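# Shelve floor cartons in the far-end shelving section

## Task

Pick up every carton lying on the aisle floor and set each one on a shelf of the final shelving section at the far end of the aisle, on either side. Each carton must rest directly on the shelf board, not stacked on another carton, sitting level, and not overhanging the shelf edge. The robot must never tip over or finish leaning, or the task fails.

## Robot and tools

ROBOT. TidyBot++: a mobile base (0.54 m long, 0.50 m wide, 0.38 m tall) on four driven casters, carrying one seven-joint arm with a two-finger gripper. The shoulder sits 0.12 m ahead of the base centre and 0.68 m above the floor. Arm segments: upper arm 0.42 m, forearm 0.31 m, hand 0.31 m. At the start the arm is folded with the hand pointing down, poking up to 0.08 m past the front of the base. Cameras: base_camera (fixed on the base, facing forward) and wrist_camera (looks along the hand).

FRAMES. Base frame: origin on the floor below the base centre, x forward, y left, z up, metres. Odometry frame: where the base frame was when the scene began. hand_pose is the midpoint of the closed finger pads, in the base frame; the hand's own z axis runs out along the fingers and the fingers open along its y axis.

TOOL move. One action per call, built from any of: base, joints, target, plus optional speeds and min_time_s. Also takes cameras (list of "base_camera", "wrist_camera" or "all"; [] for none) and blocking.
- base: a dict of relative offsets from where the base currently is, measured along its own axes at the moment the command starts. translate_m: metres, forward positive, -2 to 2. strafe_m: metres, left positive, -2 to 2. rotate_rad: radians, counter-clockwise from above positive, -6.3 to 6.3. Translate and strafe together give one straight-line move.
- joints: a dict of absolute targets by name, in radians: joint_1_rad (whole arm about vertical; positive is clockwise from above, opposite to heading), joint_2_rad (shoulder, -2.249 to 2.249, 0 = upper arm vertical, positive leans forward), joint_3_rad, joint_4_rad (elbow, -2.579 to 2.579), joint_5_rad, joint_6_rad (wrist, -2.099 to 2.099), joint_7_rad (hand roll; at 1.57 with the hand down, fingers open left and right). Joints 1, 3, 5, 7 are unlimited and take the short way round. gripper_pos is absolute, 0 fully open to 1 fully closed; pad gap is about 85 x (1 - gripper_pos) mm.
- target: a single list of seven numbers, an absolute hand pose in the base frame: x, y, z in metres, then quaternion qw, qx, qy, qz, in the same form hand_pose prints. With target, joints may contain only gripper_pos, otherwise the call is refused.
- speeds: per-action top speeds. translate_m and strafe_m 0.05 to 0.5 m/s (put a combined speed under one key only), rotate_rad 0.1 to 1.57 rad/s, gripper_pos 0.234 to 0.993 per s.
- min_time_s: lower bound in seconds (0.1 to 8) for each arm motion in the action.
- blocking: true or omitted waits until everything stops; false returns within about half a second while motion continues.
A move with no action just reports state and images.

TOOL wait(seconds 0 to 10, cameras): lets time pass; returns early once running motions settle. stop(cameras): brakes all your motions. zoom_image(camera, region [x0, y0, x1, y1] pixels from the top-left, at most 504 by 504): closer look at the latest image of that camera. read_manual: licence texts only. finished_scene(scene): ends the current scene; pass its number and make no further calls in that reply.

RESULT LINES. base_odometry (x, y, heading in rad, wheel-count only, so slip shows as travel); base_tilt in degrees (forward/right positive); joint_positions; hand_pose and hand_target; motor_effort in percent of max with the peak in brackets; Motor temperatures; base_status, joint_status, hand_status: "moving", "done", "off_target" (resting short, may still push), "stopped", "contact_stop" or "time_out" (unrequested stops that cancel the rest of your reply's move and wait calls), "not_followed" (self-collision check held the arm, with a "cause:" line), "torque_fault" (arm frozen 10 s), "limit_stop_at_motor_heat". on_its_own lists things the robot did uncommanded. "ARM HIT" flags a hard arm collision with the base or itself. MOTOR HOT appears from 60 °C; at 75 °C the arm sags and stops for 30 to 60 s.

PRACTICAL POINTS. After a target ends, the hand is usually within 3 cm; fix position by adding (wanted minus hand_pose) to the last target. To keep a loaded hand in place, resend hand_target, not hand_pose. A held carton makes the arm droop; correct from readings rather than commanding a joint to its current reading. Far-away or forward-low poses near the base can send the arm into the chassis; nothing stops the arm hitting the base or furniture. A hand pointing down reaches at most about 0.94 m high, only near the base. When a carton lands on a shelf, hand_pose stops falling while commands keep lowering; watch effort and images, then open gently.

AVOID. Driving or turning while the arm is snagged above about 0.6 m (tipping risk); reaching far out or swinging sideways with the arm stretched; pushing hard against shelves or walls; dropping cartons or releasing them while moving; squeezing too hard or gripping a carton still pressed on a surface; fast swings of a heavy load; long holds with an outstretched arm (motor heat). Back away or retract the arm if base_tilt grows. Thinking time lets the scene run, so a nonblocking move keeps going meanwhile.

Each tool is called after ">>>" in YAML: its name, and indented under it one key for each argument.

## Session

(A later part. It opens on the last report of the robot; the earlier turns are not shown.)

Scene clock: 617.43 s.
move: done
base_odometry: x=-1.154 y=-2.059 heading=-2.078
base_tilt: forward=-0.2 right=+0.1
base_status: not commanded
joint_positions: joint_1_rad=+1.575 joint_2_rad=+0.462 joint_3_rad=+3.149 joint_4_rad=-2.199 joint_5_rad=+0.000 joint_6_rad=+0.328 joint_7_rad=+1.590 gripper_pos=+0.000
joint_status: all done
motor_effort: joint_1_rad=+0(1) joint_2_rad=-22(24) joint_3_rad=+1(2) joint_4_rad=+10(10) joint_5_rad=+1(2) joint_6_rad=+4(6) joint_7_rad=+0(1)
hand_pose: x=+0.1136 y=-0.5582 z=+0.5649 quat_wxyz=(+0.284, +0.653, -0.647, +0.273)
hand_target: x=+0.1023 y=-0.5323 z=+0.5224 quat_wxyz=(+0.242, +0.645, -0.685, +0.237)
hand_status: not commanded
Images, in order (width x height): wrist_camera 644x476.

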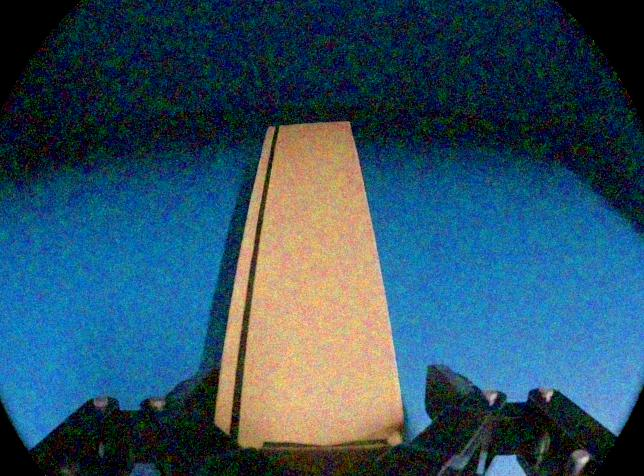

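>>> move:
  joints: {"joint_2_rad": 0.07, "joint_4_rad": -2.29, "joint_6_rad": 0.03}
  min_time_s: 3
  cameras: ["wrist_camera"]

>>> move:
  joints: {"joint_2_rad": -0.6, "joint_4_rad": -2.44, "joint_6_rad": -0.5}
  min_time_s: 2.5
  cameras: ["wrist_camera"]

Scene clock: 630.90 s.
move: done
base_odometry: x=-1.154 y=-2.059 heading=-2.078
base_tilt: forward=-0.2 right=+0.1
base_status: not commanded
joint_positions: joint_1_rad=+1.575 joint_2_rad=+0.107 joint_3_rad=+3.149 joint_4_rad=-2.276 joint_5_rad=+0.000 joint_6_rad=+0.077 joint_7_rad=+1.590 gripper_pos=+0.000
joint_status: all done
motor_effort: joint_1_rad=+0(1) joint_2_rad=-17(25) joint_3_rad=+1(2) joint_4_rad=+15(16) joint_5_rad=+2(2) joint_6_rad=+7(9) joint_7_rad=+0(1)
hand_pose: x=+0.1143 y=-0.4921 z=+0.6631 quat_wxyz=(+0.292, +0.649, -0.644, +0.282)
hand_target: x=+0.1061 y=-0.4765 z=+0.6641 quat_wxyz=(+0.279, +0.630, -0.669, +0.279)
hand_status: not commanded
Images, in order (width x height): wrist_camera 644x476.

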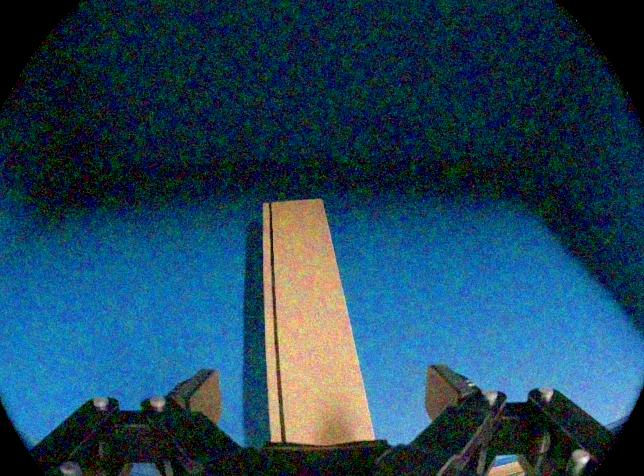

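Scene clock: 633.70 s.
move: done
base_odometry: x=-1.154 y=-2.059 heading=-2.078
base_tilt: forward=-0.2 right=+0.1
base_status: not commanded
joint_positions: joint_1_rad=+1.575 joint_2_rad=-0.582 joint_3_rad=+3.149 joint_4_rad=-2.427 joint_5_rad=+0.000 joint_6_rad=-0.451 joint_7_rad=+1.590 gripper_pos=+0.000
joint_status: all done
motor_effort: joint_1_rad=+0(1) joint_2_rad=-1(19) joint_3_rad=+2(2) joint_4_rad=+19(19) joint_5_rad=+1(2) joint_6_rad=+8(9) joint_7_rad=+0(1)
hand_pose: x=+0.1168 y=-0.3043 z=+0.7416 quat_wxyz=(+0.293, +0.647, -0.643, +0.287)
hand_target: x=+0.1164 y=-0.2892 z=+0.7290 quat_wxyz=(+0.272, +0.635, -0.667, +0.280)
hand_status: not commanded
Images, in order (width x height): wrist_camera 644x476.

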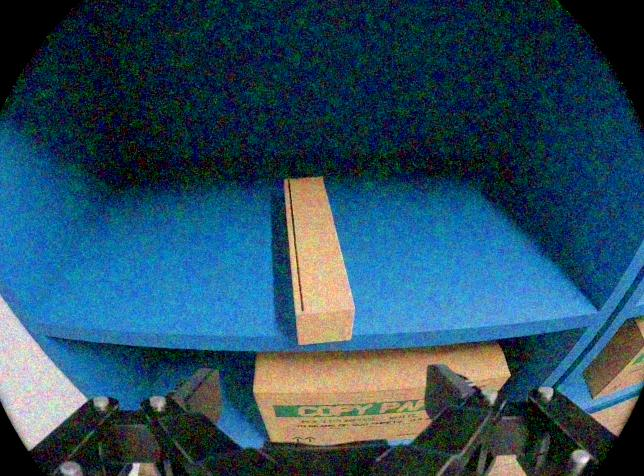

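>>> zoom_image:
  camera: "wrist_camera"
  region: [220, 160, 420, 360]

Scaled by 2.520.

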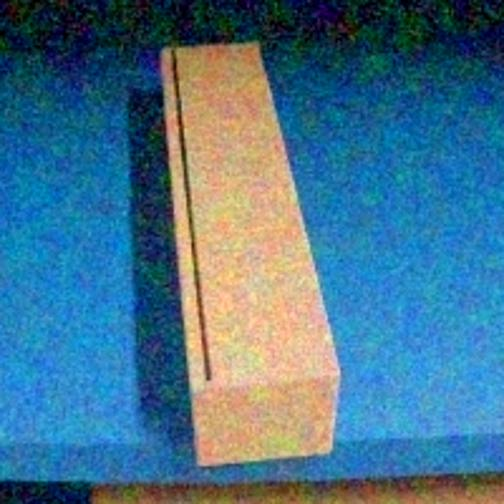

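>>> move:
  joints: {"joint_2_rad": 0.25, "joint_4_rad": -2.49, "joint_6_rad": 0.45, "gripper_pos": 0.95}
  min_time_s: 3
  cameras: ["wrist_camera"]

Scene clock: 651.37 s.
move: done
base_odometry: x=-1.154 y=-2.059 heading=-2.078
base_tilt: forward=-0.2 right=+0.1
base_status: not commanded
joint_positions: joint_1_rad=+1.575 joint_2_rad=+0.224 joint_3_rad=+3.149 joint_4_rad=-2.476 joint_5_rad=+0.000 joint_6_rad=+0.392 joint_7_rad=+1.590 gripper_pos=+0.950
joint_status: all done
motor_effort: joint_1_rad=+0(1) joint_2_rad=-18(19) joint_3_rad=+1(2) joint_4_rad=+11(20) joint_5_rad=+1(2) joint_6_rad=+7(8) joint_7_rad=+0(1)
hand_pose: x=+0.1147 y=-0.4584 z=+0.5988 quat_wxyz=(+0.291, +0.649, -0.644, +0.281)
hand_target: x=+0.1028 y=-0.4609 z=+0.5950 quat_wxyz=(+0.297, +0.624, -0.664, +0.287)
hand_status: not commanded
Images, in order (width x height): wrist_camera 644x476.

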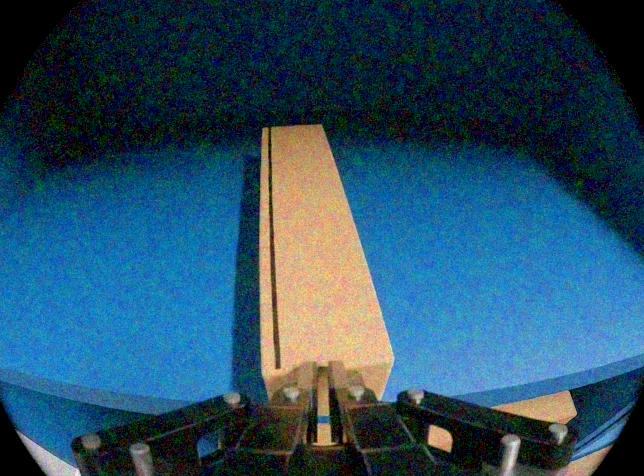

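>>> move:
  joints: {"joint_2_rad": 0.31, "joint_4_rad": -2.49, "joint_6_rad": 0.45}
  min_time_s: 1.5
  cameras: ["wrist_camera"]

Scene clock: 662.53 s.
move: done
base_odometry: x=-1.154 y=-2.059 heading=-2.078
base_tilt: forward=-0.2 right=+0.1
base_status: not commanded
joint_positions: joint_1_rad=+1.575 joint_2_rad=+0.279 joint_3_rad=+3.149 joint_4_rad=-2.477 joint_5_rad=+0.000 joint_6_rad=+0.398 joint_7_rad=+1.590 gripper_pos=+0.950
joint_status: all done
motor_effort: joint_1_rad=+0(1) joint_2_rad=-19(19) joint_3_rad=+1(2) joint_4_rad=+10(12) joint_5_rad=+1(2) joint_6_rad=+7(9) joint_7_rad=+0(1)
hand_pose: x=+0.1147 y=-0.4539 z=+0.5745 quat_wxyz=(+0.275, +0.656, -0.651, +0.265)
hand_target: x=+0.1030 y=-0.4548 z=+0.5675 quat_wxyz=(+0.277, +0.632, -0.672, +0.268)
hand_status: not commanded
Images, in order (width x height): wrist_camera 644x476.

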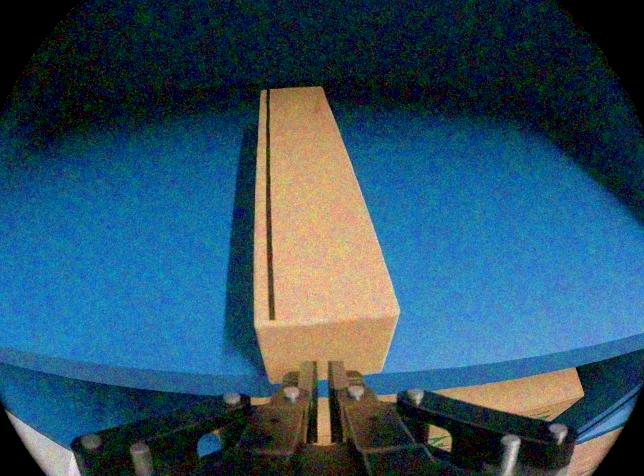

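>>> move:
  joints: {"joint_2_rad": 0.42, "joint_4_rad": -2.30, "joint_6_rad": 0.33}
  min_time_s: 3
  cameras: ["wrist_camera"]

Scene clock: 675.20 s.
move: done
base_odometry: x=-1.154 y=-2.059 heading=-2.078
base_tilt: forward=-0.2 right=+0.1
base_status: not commanded
joint_positions: joint_1_rad=+1.575 joint_2_rad=+0.386 joint_3_rad=+3.149 joint_4_rad=-2.324 joint_5_rad=+0.000 joint_6_rad=+0.377 joint_7_rad=+1.590 gripper_pos=+0.950
joint_status: all done
motor_effort: joint_1_rad=+0(1) joint_2_rad=-22(23) joint_3_rad=+1(1) joint_4_rad=+11(12) joint_5_rad=+1(2) joint_6_rad=+7(9) joint_7_rad=+0(1)
hand_pose: x=+0.1140 y=-0.5153 z=+0.5711 quat_wxyz=(+0.283, +0.653, -0.647, +0.273)
hand_target: x=+0.1023 y=-0.5125 z=+0.5517 quat_wxyz=(+0.263, +0.637, -0.678, +0.256)
hand_status: not commanded
Images, in order (width x height): wrist_camera 644x476.

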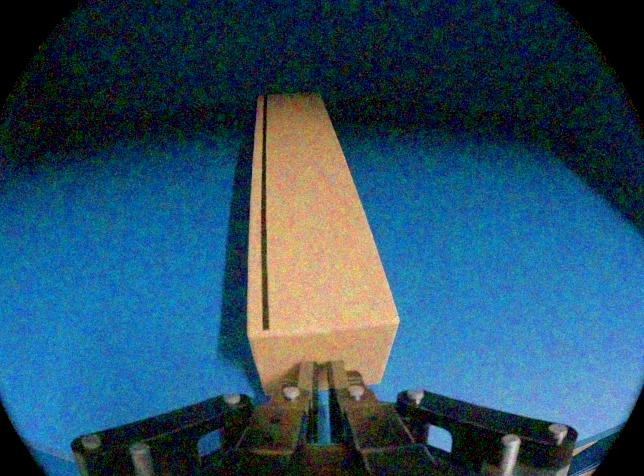

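>>> move:
  joints: {"joint_2_rad": 0.445, "joint_4_rad": -2.235, "joint_6_rad": 0.30}
  min_time_s: 2
  cameras: ["wrist_camera"]

>>> move:
  joints: {"joint_2_rad": 0.07, "joint_4_rad": -2.40, "joint_6_rad": 0.15}
  min_time_s: 2.5

>>> move:
  joints: {"joint_2_rad": -0.7, "joint_4_rad": -2.44, "joint_6_rad": -0.6}
  min_time_s: 2.5
  cameras: ["wrist_camera"]

Scene clock: 683.37 s.
move: done
base_odometry: x=-1.154 y=-2.059 heading=-2.078
base_tilt: forward=-0.2 right=+0.1
base_status: not commanded
joint_positions: joint_1_rad=+1.575 joint_2_rad=+0.410 joint_3_rad=+3.149 joint_4_rad=-2.260 joint_5_rad=+0.000 joint_6_rad=+0.346 joint_7_rad=+1.590 gripper_pos=+0.950
joint_status: all done
motor_effort: joint_1_rad=-1(1) joint_2_rad=-24(25) joint_3_rad=+1(2) joint_4_rad=+12(13) joint_5_rad=+1(1) joint_6_rad=+8(9) joint_7_rad=+0(1)
hand_pose: x=+0.1138 y=-0.5378 z=+0.5748 quat_wxyz=(+0.287, +0.652, -0.646, +0.276)
hand_target: x=+0.1019 y=-0.5356 z=+0.5548 quat_wxyz=(+0.266, +0.636, -0.676, +0.260)
hand_status: not commanded
Images, in order (width x height): wrist_camera 644x476.

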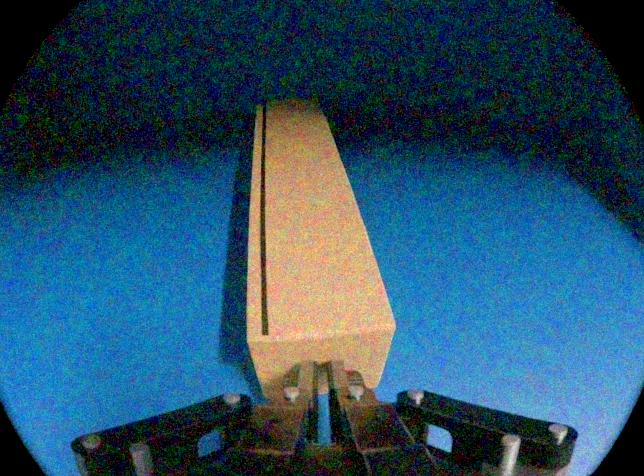

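Scene clock: 686.20 s.
move: done
base_odometry: x=-1.154 y=-2.059 heading=-2.078
base_tilt: forward=-0.2 right=+0.1
base_status: not commanded
joint_positions: joint_1_rad=+1.575 joint_2_rad=+0.106 joint_3_rad=+3.149 joint_4_rad=-2.387 joint_5_rad=+0.000 joint_6_rad=+0.197 joint_7_rad=+1.590 gripper_pos=+0.950
joint_status: all done
motor_effort: joint_1_rad=+0(1) joint_2_rad=-16(26) joint_3_rad=+1(2) joint_4_rad=+14(15) joint_5_rad=+1(2) joint_6_rad=+8(9) joint_7_rad=+0(1)
hand_pose: x=+0.1146 y=-0.4674 z=+0.6431 quat_wxyz=(+0.295, +0.647, -0.643, +0.285)
hand_target: x=+0.1057 y=-0.4528 z=+0.6434 quat_wxyz=(+0.284, +0.628, -0.668, +0.281)
hand_status: not commanded
pictures: none

Scene clock: 689.00 s.
move: done
base_odometry: x=-1.154 y=-2.059 heading=-2.078
base_tilt: forward=-0.2 right=+0.1
base_status: not commanded
joint_positions: joint_1_rad=+1.575 joint_2_rad=-0.683 joint_3_rad=+3.149 joint_4_rad=-2.427 joint_5_rad=+0.000 joint_6_rad=-0.550 joint_7_rad=+1.590 gripper_pos=+0.950
joint_status: all done
motor_effort: joint_1_rad=+0(1) joint_2_rad=+3(19) joint_3_rad=+2(2) joint_4_rad=+19(20) joint_5_rad=+1(2) joint_6_rad=+7(9) joint_7_rad=+0(1)
hand_pose: x=+0.1172 y=-0.2777 z=+0.7482 quat_wxyz=(+0.294, +0.647, -0.642, +0.288)
hand_target: x=+0.1180 y=-0.2626 z=+0.7342 quat_wxyz=(+0.271, +0.636, -0.666, +0.281)
hand_status: not commanded
Images, in order (width x height): wrist_camera 644x476.

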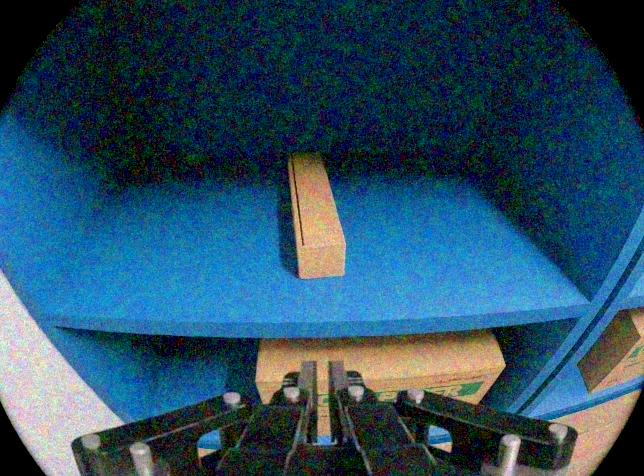

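>>> move:
  base: {"translate_m": -1.95, "strafe_m": -0.05}
  joints: {"gripper_pos": 0.0}

>>> move:
  base: {"translate_m": -0.237, "strafe_m": -0.055, "rotate_rad": -0.021}
  joints: {"joint_1_rad": 0.92, "joint_2_rad": 0.6, "joint_4_rad": -2.3, "joint_6_rad": 0.6}
  min_time_s: 3
  cameras: ["all"]

Scene clock: 703.90 s.
move: done
base_odometry: x=-0.251 y=-0.330 heading=-2.078
base_tilt: forward=-0.2 right=+0.1
base_status: done
joint_positions: joint_1_rad=+1.576 joint_2_rad=-0.684 joint_3_rad=+3.149 joint_4_rad=-2.427 joint_5_rad=+0.000 joint_6_rad=-0.555 joint_7_rad=+1.590 gripper_pos=+0.000
joint_status: all done
motor_effort: joint_1_rad=+0(1) joint_2_rad=+3(5) joint_3_rad=+2(3) joint_4_rad=+20(20) joint_5_rad=+1(2) joint_6_rad=+8(9) joint_7_rad=-1(1)
hand_pose: x=+0.1171 y=-0.2764 z=+0.7471 quat_wxyz=(+0.292, +0.647, -0.643, +0.287)
hand_target: x=+0.1180 y=-0.2626 z=+0.7342 quat_wxyz=(+0.271, +0.636, -0.666, +0.281)
hand_status: not commanded
pictures: none

Scene clock: 707.50 s.
move: done
base_odometry: x=-0.184 y=-0.096 heading=-2.099
base_tilt: forward=-0.2 right=+0.1
base_status: done
joint_positions: joint_1_rad=+0.944 joint_2_rad=+0.571 joint_3_rad=+3.149 joint_4_rad=-2.321 joint_5_rad=+0.000 joint_6_rad=+0.543 joint_7_rad=+1.590 gripper_pos=+0.000
joint_status: all done
motor_effort: joint_1_rad=+0(3) joint_2_rad=-25(27) joint_3_rad=+1(3) joint_4_rad=+9(20) joint_5_rad=+1(2) joint_6_rad=+7(8) joint_7_rad=+0(1)
hand_pose: x=+0.4255 y=-0.4282 z=+0.5123 quat_wxyz=(+0.181, +0.825, -0.414, +0.340)
hand_target: x=+0.4460 y=-0.4359 z=+0.5164 quat_wxyz=(+0.184, +0.811, -0.418, +0.365)
hand_status: not commanded
pictures: base_camera, wrist_camera
Images, in order (width x height): base_camera 644x364, wrist_camera 644x476.

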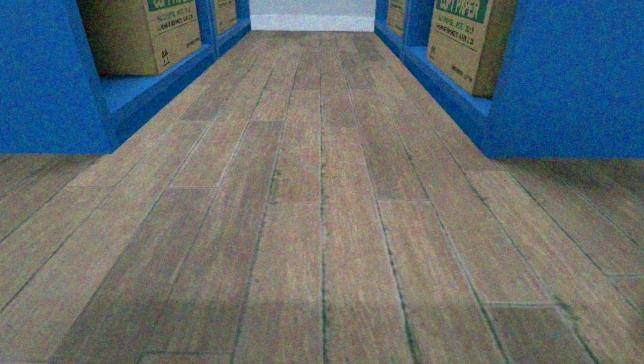

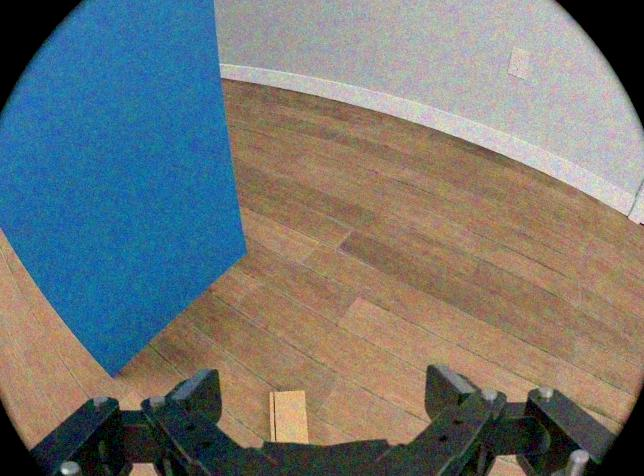

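>>> move:
  joints: {"joint_1_rad": 0.86, "joint_2_rad": 1.70, "joint_4_rad": -1.62, "joint_6_rad": 1.0}
  min_time_s: 3
  cameras: ["wrist_camera"]

Scene clock: 721.40 s.
move: done
base_odometry: x=-0.184 y=-0.096 heading=-2.099
base_tilt: forward=-0.2 right=+0.1
base_status: not commanded
joint_positions: joint_1_rad=+0.887 joint_2_rad=+1.671 joint_3_rad=+3.149 joint_4_rad=-1.635 joint_5_rad=+0.000 joint_6_rad=+0.944 joint_7_rad=+1.590 gripper_pos=+0.000
joint_status: all done
motor_effort: joint_1_rad=+0(3) joint_2_rad=-34(37) joint_3_rad=+0(1) joint_4_rad=+3(10) joint_5_rad=+1(2) joint_6_rad=+7(8) joint_7_rad=+0(1)
hand_pose: x=+0.4871 y=-0.4558 z=+0.1080 quat_wxyz=(+0.169, +0.840, -0.387, +0.340)
hand_target: x=+0.4985 y=-0.4508 z=+0.1062 quat_wxyz=(+0.174, +0.828, -0.393, +0.359)
hand_status: not commanded
Images, in order (width x height): wrist_camera 644x476.

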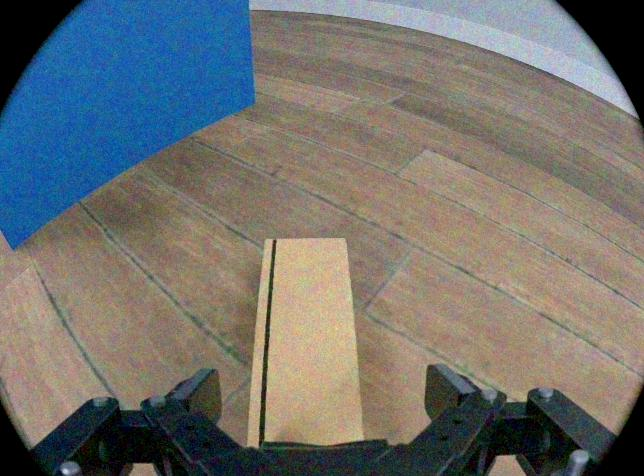

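>>> move:
  joints: {"joint_2_rad": 1.82, "joint_4_rad": -1.51}
  base: {"strafe_m": 0.015}
  min_time_s: 2
  cameras: ["wrist_camera"]

Scene clock: 735.60 s.
move: done
base_odometry: x=-0.171 y=-0.103 heading=-2.099
base_tilt: forward=-0.2 right=+0.1
base_status: done
joint_positions: joint_1_rad=+0.876 joint_2_rad=+1.781 joint_3_rad=+3.149 joint_4_rad=-1.525 joint_5_rad=-0.001 joint_6_rad=+0.946 joint_7_rad=+1.590 gripper_pos=+0.000
joint_status: all done
motor_effort: joint_1_rad=+0(3) joint_2_rad=-33(35) joint_3_rad=+1(1) joint_4_rad=+2(4) joint_5_rad=+1(2) joint_6_rad=+7(8) joint_7_rad=+0(1)
hand_pose: x=+0.4878 y=-0.4461 z=+0.0624 quat_wxyz=(+0.167, +0.842, -0.382, +0.342)
hand_target: x=+0.4889 y=-0.4397 z=+0.0550 quat_wxyz=(+0.172, +0.830, -0.394, +0.355)
hand_status: not commanded
Images, in order (width x height): wrist_camera 644x476.

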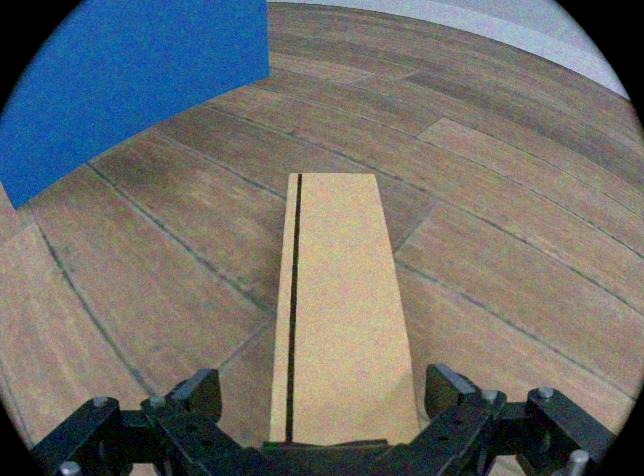

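>>> move:
  joints: {"joint_2_rad": 1.88, "joint_4_rad": -1.455}
  base: {"strafe_m": -0.007, "translate_m": -0.005}
  min_time_s: 2

>>> move:
  joints: {"joint_2_rad": 1.903, "joint_4_rad": -1.43}
  min_time_s: 1.5
  cameras: ["wrist_camera"]

Scene clock: 742.27 s.
move: done
base_odometry: x=-0.174 y=-0.095 heading=-2.099
base_tilt: forward=-0.2 right=+0.1
base_status: done
joint_positions: joint_1_rad=+0.873 joint_2_rad=+1.841 joint_3_rad=+3.149 joint_4_rad=-1.471 joint_5_rad=-0.001 joint_6_rad=+0.946 joint_7_rad=+1.590 gripper_pos=+0.000
joint_status: all done
motor_effort: joint_1_rad=-1(3) joint_2_rad=-33(34) joint_3_rad=+0(2) joint_4_rad=+2(4) joint_5_rad=+2(2) joint_6_rad=+7(8) joint_7_rad=+0(1)
hand_pose: x=+0.4836 y=-0.4387 z=+0.0375 quat_wxyz=(+0.166, +0.843, -0.382, +0.340)
hand_target: x=+0.4827 y=-0.4324 z=+0.0299 quat_wxyz=(+0.171, +0.831, -0.395, +0.353)
hand_status: not commanded
pictures: none

Scene clock: 744.07 s.
move: done
base_odometry: x=-0.174 y=-0.095 heading=-2.099
base_tilt: forward=-0.2 right=+0.1
base_status: not commanded
joint_positions: joint_1_rad=+0.873 joint_2_rad=+1.860 joint_3_rad=+3.149 joint_4_rad=-1.446 joint_5_rad=-0.001 joint_6_rad=+0.947 joint_7_rad=+1.590 gripper_pos=+0.000
joint_status: all done
motor_effort: joint_1_rad=+0(1) joint_2_rad=-33(34) joint_3_rad=+0(1) joint_4_rad=+2(3) joint_5_rad=+1(2) joint_6_rad=+6(8) joint_7_rad=+0(1)
hand_pose: x=+0.4839 y=-0.4390 z=+0.0305 quat_wxyz=(+0.167, +0.842, -0.381, +0.342)
hand_target: x=+0.4814 y=-0.4309 z=+0.0210 quat_wxyz=(+0.172, +0.830, -0.394, +0.354)
hand_status: not commanded
Images, in order (width x height): wrist_camera 644x476.

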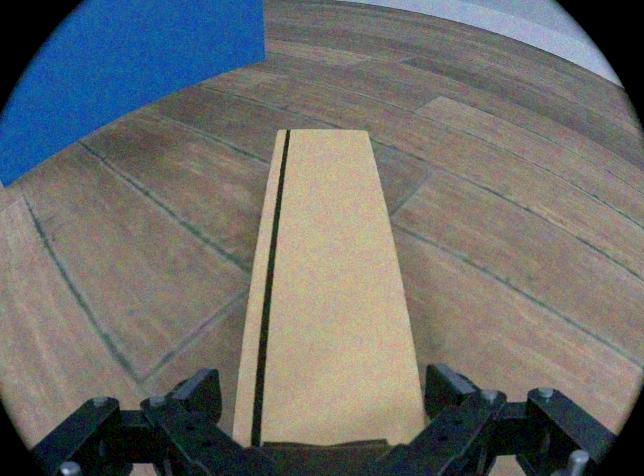

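>>> move:
  joints: {"gripper_pos": 0.367}
  speeds: {"gripper_pos": 0.234}

>>> move:
  joints: {"joint_2_rad": 1.70, "joint_4_rad": -1.55, "joint_6_rad": 0.99}
  min_time_s: 2
  cameras: ["wrist_camera"]

>>> move:
  joints: {"joint_1_rad": 0.0, "joint_2_rad": -0.80, "joint_4_rad": -2.42, "joint_6_rad": -0.70}
  min_time_s: 4
  cameras: ["all"]

Scene clock: 760.27 s.
move: done
base_odometry: x=-0.174 y=-0.095 heading=-2.099
base_tilt: forward=-0.2 right=+0.1
base_status: not commanded
joint_positions: joint_1_rad=+0.873 joint_2_rad=+1.860 joint_3_rad=+3.149 joint_4_rad=-1.444 joint_5_rad=-0.002 joint_6_rad=+0.972 joint_7_rad=+1.590 gripper_pos=+0.362
joint_status: all done
motor_effort: joint_1_rad=+0(2) joint_2_rad=-27(32) joint_3_rad=+1(2) joint_4_rad=+4(4) joint_5_rad=+1(3) joint_6_rad=+3(7) joint_7_rad=+0(1)
hand_pose: x=+0.4881 y=-0.4442 z=+0.0367 quat_wxyz=(+0.173, +0.837, -0.379, +0.354)
hand_target: x=+0.4814 y=-0.4309 z=+0.0210 quat_wxyz=(+0.172, +0.830, -0.394, +0.354)
hand_status: not commanded
pictures: none

Scene clock: 762.60 s.
move: done
base_odometry: x=-0.174 y=-0.095 heading=-2.099
base_tilt: forward=-0.2 right=+0.1
base_status: not commanded
joint_positions: joint_1_rad=+0.873 joint_2_rad=+1.755 joint_3_rad=+3.149 joint_4_rad=-1.538 joint_5_rad=-0.002 joint_6_rad=+0.973 joint_7_rad=+1.590 gripper_pos=+0.362
joint_status: all done
motor_effort: joint_1_rad=-1(1) joint_2_rad=-34(36) joint_3_rad=+0(1) joint_4_rad=+3(4) joint_5_rad=+1(2) joint_6_rad=+8(9) joint_7_rad=+0(1)
hand_pose: x=+0.4985 y=-0.4570 z=+0.0819 quat_wxyz=(+0.175, +0.835, -0.379, +0.359)
hand_target: x=+0.5208 y=-0.4766 z=+0.1171 quat_wxyz=(+0.185, +0.817, -0.389, +0.384)
hand_status: not commanded
Images, in order (width x height): wrist_camera 644x476.

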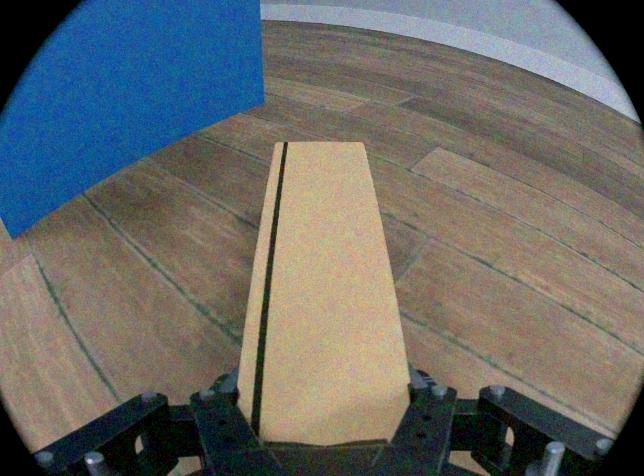

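Scene clock: 766.90 s.
move: done
base_odometry: x=-0.174 y=-0.095 heading=-2.099
base_tilt: forward=-0.2 right=+0.1
base_status: not commanded
joint_positions: joint_1_rad=+0.027 joint_2_rad=-0.779 joint_3_rad=+3.149 joint_4_rad=-2.411 joint_5_rad=-0.002 joint_6_rad=-0.652 joint_7_rad=+1.590 gripper_pos=+0.362
joint_status: all done
motor_effort: joint_1_rad=+0(2) joint_2_rad=+4(39) joint_3_rad=+2(2) joint_4_rad=+20(21) joint_5_rad=+1(2) joint_6_rad=+7(9) joint_7_rad=+0(1)
hand_pose: x=+0.3726 y=-0.0069 z=+0.7584 quat_wxyz=(+0.008, +0.910, -0.008, +0.416)
hand_target: x=+0.3591 y=+0.0074 z=+0.7476 quat_wxyz=(-0.013, +0.917, -0.007, +0.399)
hand_status: not commanded
pictures: base_camera, wrist_camera
Images, in order (width x height): base_camera 644x364, wrist_camera 644x476.

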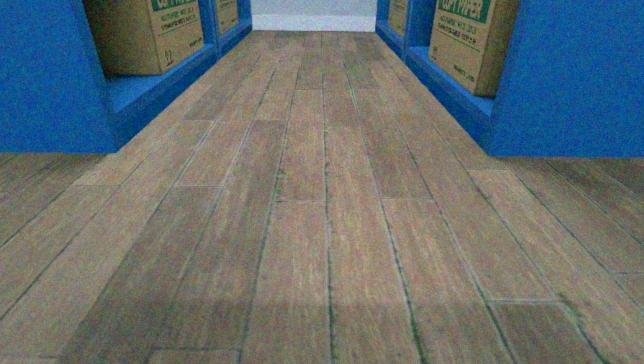

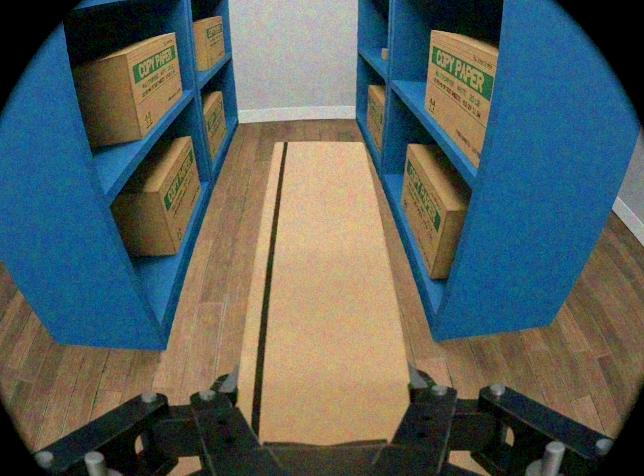

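>>> move:
  base: {"translate_m": 1.97, "strafe_m": 0.139, "rotate_rad": 0.021}
  cameras: ["base_camera"]

>>> move:
  joints: {"joint_1_rad": 1.60}
  min_time_s: 3.5
  cameras: ["wrist_camera"]

Scene clock: 775.83 s.
move: done
base_odometry: x=-1.048 y=-1.867 heading=-2.078
base_tilt: forward=-0.2 right=+0.1
base_status: done
joint_positions: joint_1_rad=+0.025 joint_2_rad=-0.790 joint_3_rad=+3.149 joint_4_rad=-2.412 joint_5_rad=-0.002 joint_6_rad=-0.661 joint_7_rad=+1.590 gripper_pos=+0.362
joint_status: not commanded
motor_effort: joint_1_rad=+0(1) joint_2_rad=+4(7) joint_3_rad=+1(3) joint_4_rad=+20(21) joint_5_rad=+1(2) joint_6_rad=+8(9) joint_7_rad=+0(1)
hand_pose: x=+0.3696 y=-0.0061 z=+0.7584 quat_wxyz=(+0.007, +0.909, -0.006, +0.416)
hand_target: x=+0.3591 y=+0.0074 z=+0.7476 quat_wxyz=(-0.013, +0.917, -0.007, +0.399)
hand_status: not commanded
Images, in order (width x height): base_camera 644x364.

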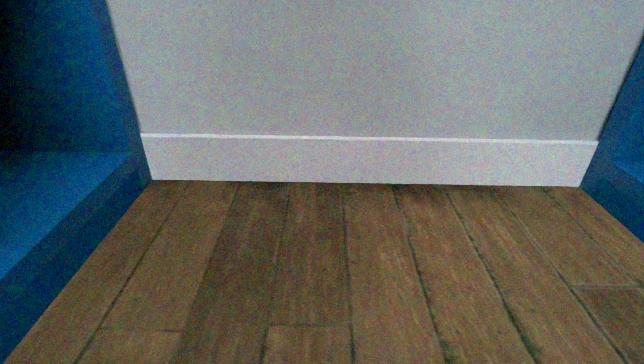

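Scene clock: 779.70 s.
move: off_target
base_odometry: x=-1.048 y=-1.866 heading=-2.078
base_tilt: forward=-0.2 right=+0.1
base_status: not commanded
joint_positions: joint_1_rad=+1.551 joint_2_rad=-0.731 joint_3_rad=+3.149 joint_4_rad=-2.413 joint_5_rad=-0.002 joint_6_rad=-0.661 joint_7_rad=+1.590 gripper_pos=+0.362
joint_status: joint_1_rad off_target (ended at +1.551, target +1.600)
motor_effort: joint_1_rad=+4(12) joint_2_rad=-5(13) joint_3_rad=+1(3) joint_4_rad=+20(20) joint_5_rad=+1(2) joint_6_rad=+8(9) joint_7_rad=+0(1)
hand_pose: x=+0.1243 y=-0.2546 z=+0.7433 quat_wxyz=(+0.273, +0.661, -0.641, +0.277)
hand_target: x=+0.1194 y=-0.2402 z=+0.7476 quat_wxyz=(+0.277, +0.634, -0.662, +0.288)
hand_status: not commanded
Images, in order (width x height): wrist_camera 644x476.

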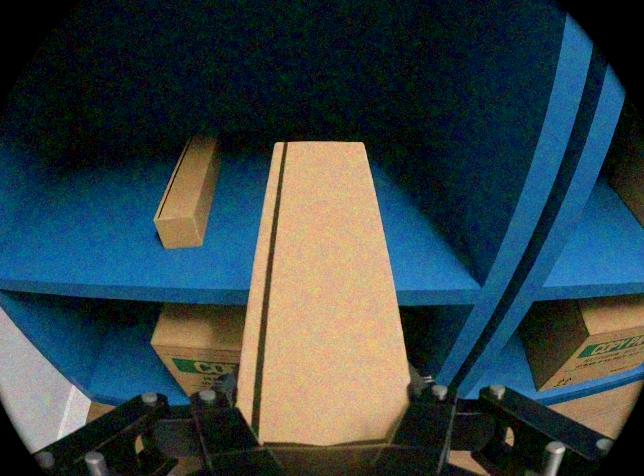

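>>> move:
  joints: {"joint_1_rad": 1.57, "joint_2_rad": -0.375, "joint_4_rad": -2.464, "joint_6_rad": -0.25}
  min_time_s: 2
  cameras: ["wrist_camera"]

Scene clock: 786.40 s.
move: done
base_odometry: x=-1.048 y=-1.866 heading=-2.078
base_tilt: forward=-0.2 right=+0.1
base_status: not commanded
joint_positions: joint_1_rad=+1.566 joint_2_rad=-0.391 joint_3_rad=+3.149 joint_4_rad=-2.452 joint_5_rad=-0.002 joint_6_rad=-0.311 joint_7_rad=+1.590 gripper_pos=+0.362
joint_status: all done
motor_effort: joint_1_rad=+0(5) joint_2_rad=-4(7) joint_3_rad=+1(2) joint_4_rad=+18(21) joint_5_rad=+1(2) joint_6_rad=+8(9) joint_7_rad=+0(1)
hand_pose: x=+0.1198 y=-0.3335 z=+0.6991 quat_wxyz=(+0.267, +0.660, -0.651, +0.264)
hand_target: x=+0.1229 y=-0.3429 z=+0.7014 quat_wxyz=(+0.270, +0.643, -0.659, +0.283)
hand_status: not commanded
Images, in order (width x height): wrist_camera 644x476.

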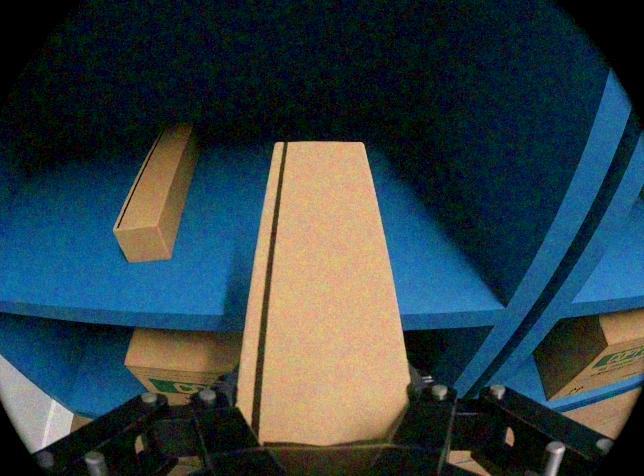

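>>> move:
  joints: {"joint_2_rad": 0.04, "joint_4_rad": -2.35, "joint_6_rad": 0.09}
  min_time_s: 2
  cameras: ["wrist_camera"]

>>> move:
  joints: {"joint_2_rad": 0.47, "joint_4_rad": -2.02, "joint_6_rad": 0.20}
  min_time_s: 2.5
  cameras: ["wrist_camera"]

Scene clock: 797.23 s.
move: done
base_odometry: x=-1.048 y=-1.866 heading=-2.078
base_tilt: forward=-0.2 right=+0.1
base_status: not commanded
joint_positions: joint_1_rad=+1.566 joint_2_rad=+0.019 joint_3_rad=+3.149 joint_4_rad=-2.379 joint_5_rad=-0.002 joint_6_rad=+0.030 joint_7_rad=+1.590 gripper_pos=+0.362
joint_status: all done
motor_effort: joint_1_rad=+0(1) joint_2_rad=-15(17) joint_3_rad=+1(2) joint_4_rad=+15(19) joint_5_rad=+1(2) joint_6_rad=+8(8) joint_7_rad=-1(1)
hand_pose: x=+0.1192 y=-0.4383 z=+0.6484 quat_wxyz=(+0.269, +0.660, -0.650, +0.264)
hand_target: x=+0.1199 y=-0.4636 z=+0.6651 quat_wxyz=(+0.285, +0.636, -0.655, +0.292)
hand_status: not commanded
Images, in order (width x height): wrist_camera 644x476.

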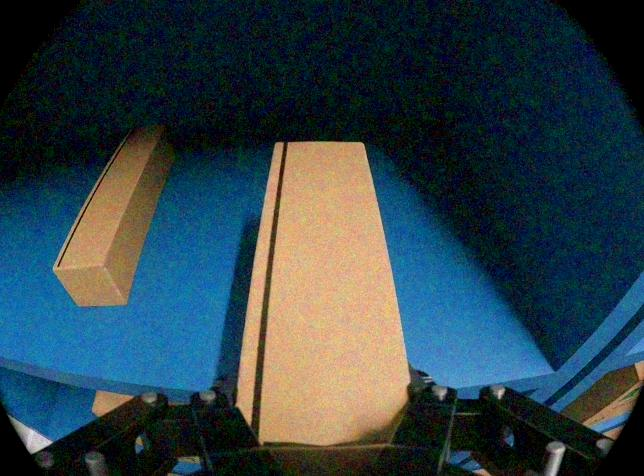

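Scene clock: 800.07 s.
move: done
base_odometry: x=-1.048 y=-1.866 heading=-2.078
base_tilt: forward=-0.2 right=+0.1
base_status: not commanded
joint_positions: joint_1_rad=+1.566 joint_2_rad=+0.443 joint_3_rad=+3.149 joint_4_rad=-2.047 joint_5_rad=-0.002 joint_6_rad=+0.141 joint_7_rad=+1.590 gripper_pos=+0.362
joint_status: all done
motor_effort: joint_1_rad=+0(1) joint_2_rad=-28(29) joint_3_rad=+1(2) joint_4_rad=+14(16) joint_5_rad=+1(2) joint_6_rad=+8(9) joint_7_rad=+0(1)
hand_pose: x=+0.1188 y=-0.5929 z=+0.5937 quat_wxyz=(+0.277, +0.657, -0.647, +0.269)
hand_target: x=+0.1190 y=-0.6154 z=+0.6019 quat_wxyz=(+0.290, +0.634, -0.654, +0.294)
hand_status: not commanded
Images, in order (width x height): wrist_camera 644x476.

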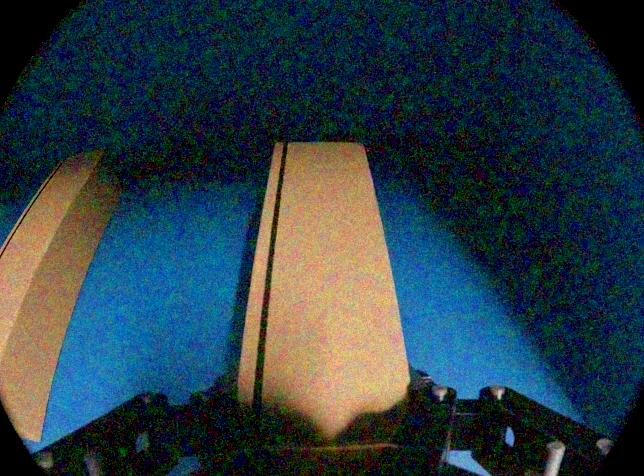

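>>> move:
  joints: {"joint_2_rad": 0.51, "joint_6_rad": 0.235}
  min_time_s: 1.5

>>> move:
  joints: {"joint_2_rad": 0.535, "joint_6_rad": 0.25}
  min_time_s: 1.5
  cameras: ["wrist_camera"]

Scene clock: 811.93 s.
move: done
base_odometry: x=-1.048 y=-1.866 heading=-2.078
base_tilt: forward=-0.2 right=+0.1
base_status: not commanded
joint_positions: joint_1_rad=+1.566 joint_2_rad=+0.477 joint_3_rad=+3.149 joint_4_rad=-2.047 joint_5_rad=-0.002 joint_6_rad=+0.175 joint_7_rad=+1.590 gripper_pos=+0.362
joint_status: all done
motor_effort: joint_1_rad=+0(1) joint_2_rad=-28(29) joint_3_rad=+1(1) joint_4_rad=+14(14) joint_5_rad=+1(2) joint_6_rad=+8(9) joint_7_rad=-1(1)
hand_pose: x=+0.1188 y=-0.5972 z=+0.5812 quat_wxyz=(+0.277, +0.657, -0.647, +0.269)
hand_target: x=+0.1187 y=-0.6190 z=+0.5854 quat_wxyz=(+0.288, +0.635, -0.655, +0.292)
hand_status: not commanded
pictures: none

Scene clock: 813.73 s.
move: done
base_odometry: x=-1.048 y=-1.866 heading=-2.078
base_tilt: forward=-0.2 right=+0.1
base_status: not commanded
joint_positions: joint_1_rad=+1.566 joint_2_rad=+0.500 joint_3_rad=+3.149 joint_4_rad=-2.047 joint_5_rad=-0.002 joint_6_rad=+0.192 joint_7_rad=+1.590 gripper_pos=+0.362
joint_status: all done
motor_effort: joint_1_rad=+0(1) joint_2_rad=-28(29) joint_3_rad=+1(2) joint_4_rad=+13(14) joint_5_rad=+1(2) joint_6_rad=+8(9) joint_7_rad=+0(1)
hand_pose: x=+0.1188 y=-0.5983 z=+0.5706 quat_wxyz=(+0.275, +0.658, -0.648, +0.267)
hand_target: x=+0.1185 y=-0.6196 z=+0.5734 quat_wxyz=(+0.285, +0.636, -0.656, +0.289)
hand_status: not commanded
Images, in order (width x height): wrist_camera 644x476.

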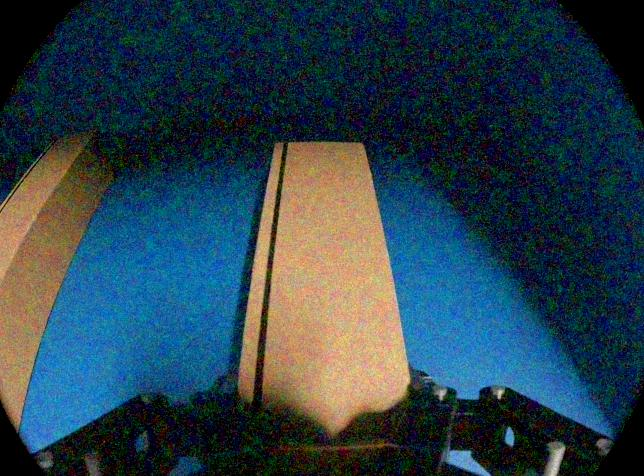

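>>> move:
  joints: {"joint_2_rad": 0.555, "joint_6_rad": 0.27}
  min_time_s: 1.5

>>> move:
  joints: {"joint_2_rad": 0.575, "joint_6_rad": 0.285}
  min_time_s: 1.5
  cameras: ["wrist_camera"]

Scene clock: 821.57 s.
move: done
base_odometry: x=-1.048 y=-1.866 heading=-2.078
base_tilt: forward=-0.2 right=+0.1
base_status: not commanded
joint_positions: joint_1_rad=+1.566 joint_2_rad=+0.513 joint_3_rad=+3.149 joint_4_rad=-2.045 joint_5_rad=-0.002 joint_6_rad=+0.215 joint_7_rad=+1.590 gripper_pos=+0.362
joint_status: all done
motor_effort: joint_1_rad=+0(1) joint_2_rad=-26(29) joint_3_rad=+1(2) joint_4_rad=+13(14) joint_5_rad=+1(2) joint_6_rad=+7(9) joint_7_rad=+0(1)
hand_pose: x=+0.1188 y=-0.6027 z=+0.5689 quat_wxyz=(+0.279, +0.657, -0.646, +0.271)
hand_target: x=+0.1183 y=-0.6215 z=+0.5656 quat_wxyz=(+0.286, +0.636, -0.656, +0.289)
hand_status: not commanded
pictures: none

Scene clock: 823.37 s.
move: done
base_odometry: x=-1.048 y=-1.866 heading=-2.078
base_tilt: forward=-0.2 right=+0.1
base_status: not commanded
joint_positions: joint_1_rad=+1.566 joint_2_rad=+0.521 joint_3_rad=+3.149 joint_4_rad=-2.041 joint_5_rad=-0.002 joint_6_rad=+0.232 joint_7_rad=+1.590 gripper_pos=+0.362
joint_status: all done
motor_effort: joint_1_rad=+0(1) joint_2_rad=-26(28) joint_3_rad=+0(2) joint_4_rad=+12(13) joint_5_rad=+1(2) joint_6_rad=+7(8) joint_7_rad=+0(1)
hand_pose: x=+0.1188 y=-0.6075 z=+0.5691 quat_wxyz=(+0.283, +0.655, -0.644, +0.275)
hand_target: x=+0.1182 y=-0.6222 z=+0.5566 quat_wxyz=(+0.284, +0.637, -0.657, +0.287)
hand_status: not commanded
Images, in order (width x height): wrist_camera 644x476.

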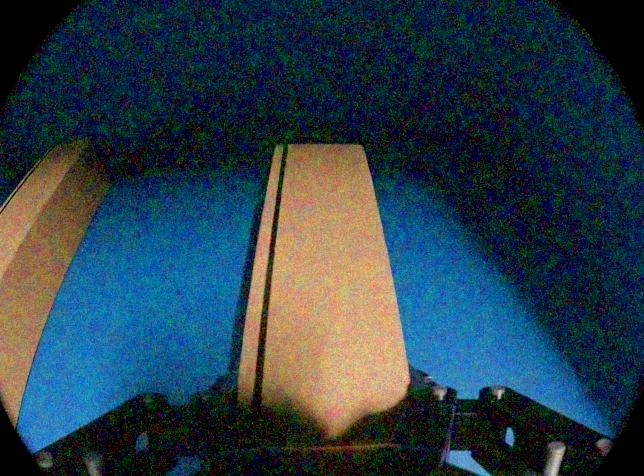

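>>> move:
  joints: {"gripper_pos": 0.0}
  speeds: {"gripper_pos": 0.234}
  cameras: ["wrist_camera"]

>>> move:
  joints: {"joint_2_rad": 0.19, "joint_4_rad": -2.20, "joint_6_rad": 0.06}
  min_time_s: 2.5

>>> move:
  joints: {"joint_2_rad": -0.6, "joint_4_rad": -2.44, "joint_6_rad": -0.5}
  min_time_s: 2.5
  cameras: ["wrist_camera"]

Scene clock: 831.27 s.
move: done
base_odometry: x=-1.048 y=-1.866 heading=-2.078
base_tilt: forward=-0.2 right=+0.1
base_status: not commanded
joint_positions: joint_1_rad=+1.566 joint_2_rad=+0.536 joint_3_rad=+3.149 joint_4_rad=-2.038 joint_5_rad=-0.002 joint_6_rad=+0.239 joint_7_rad=+1.590 gripper_pos=+0.000
joint_status: all done
motor_effort: joint_1_rad=+0(1) joint_2_rad=-27(29) joint_3_rad=+1(2) joint_4_rad=+13(13) joint_5_rad=+1(2) joint_6_rad=+6(7) joint_7_rad=+0(1)
hand_pose: x=+0.1187 y=-0.6089 z=+0.5633 quat_wxyz=(+0.282, +0.656, -0.645, +0.274)
hand_target: x=+0.1182 y=-0.6222 z=+0.5566 quat_wxyz=(+0.284, +0.637, -0.657, +0.287)
hand_status: not commanded
Images, in order (width x height): wrist_camera 644x476.

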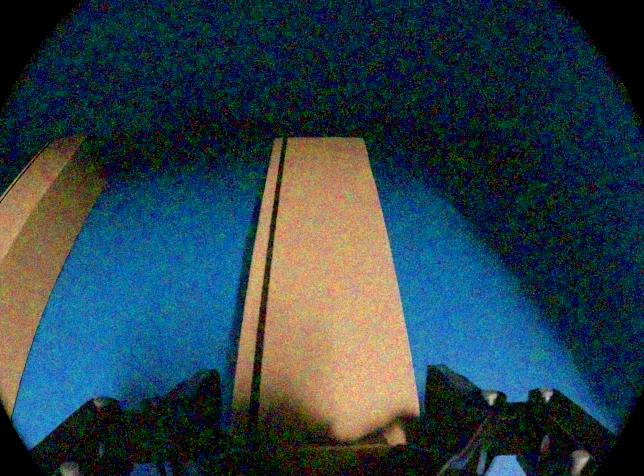

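Scene clock: 834.10 s.
move: done
base_odometry: x=-1.048 y=-1.866 heading=-2.078
base_tilt: forward=-0.2 right=+0.1
base_status: not commanded
joint_positions: joint_1_rad=+1.566 joint_2_rad=+0.230 joint_3_rad=+3.149 joint_4_rad=-2.187 joint_5_rad=-0.002 joint_6_rad=+0.107 joint_7_rad=+1.590 gripper_pos=+0.000
joint_status: all done
motor_effort: joint_1_rad=+0(1) joint_2_rad=-21(29) joint_3_rad=+1(2) joint_4_rad=+15(16) joint_5_rad=+2(2) joint_6_rad=+7(8) joint_7_rad=+0(1)
hand_pose: x=+0.1189 y=-0.5343 z=+0.6461 quat_wxyz=(+0.289, +0.652, -0.642, +0.282)
hand_target: x=+0.1202 y=-0.5199 z=+0.6510 quat_wxyz=(+0.275, +0.640, -0.659, +0.283)
hand_status: not commanded
pictures: none

Scene clock: 836.90 s.
move: done
base_odometry: x=-1.048 y=-1.866 heading=-2.078
base_tilt: forward=-0.2 right=+0.1
base_status: not commanded
joint_positions: joint_1_rad=+1.566 joint_2_rad=-0.582 joint_3_rad=+3.149 joint_4_rad=-2.428 joint_5_rad=-0.002 joint_6_rad=-0.451 joint_7_rad=+1.590 gripper_pos=+0.000
joint_status: all done
motor_effort: joint_1_rad=+0(1) joint_2_rad=-1(22) joint_3_rad=+1(2) joint_4_rad=+19(20) joint_5_rad=+1(2) joint_6_rad=+7(9) joint_7_rad=+0(1)
hand_pose: x=+0.1200 y=-0.3042 z=+0.7415 quat_wxyz=(+0.291, +0.649, -0.640, +0.289)
hand_target: x=+0.1251 y=-0.2891 z=+0.7290 quat_wxyz=(+0.267, +0.645, -0.657, +0.284)
hand_status: not commanded
Images, in order (width x height): wrist_camera 644x476.

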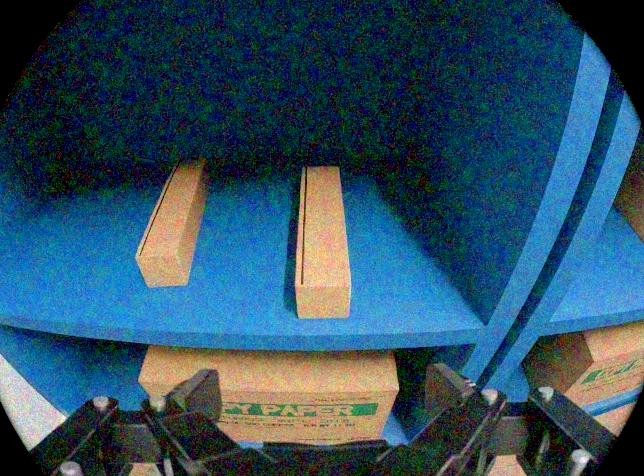

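>>> finished_scene:
  scene: 1

The scene is finished: the task was done.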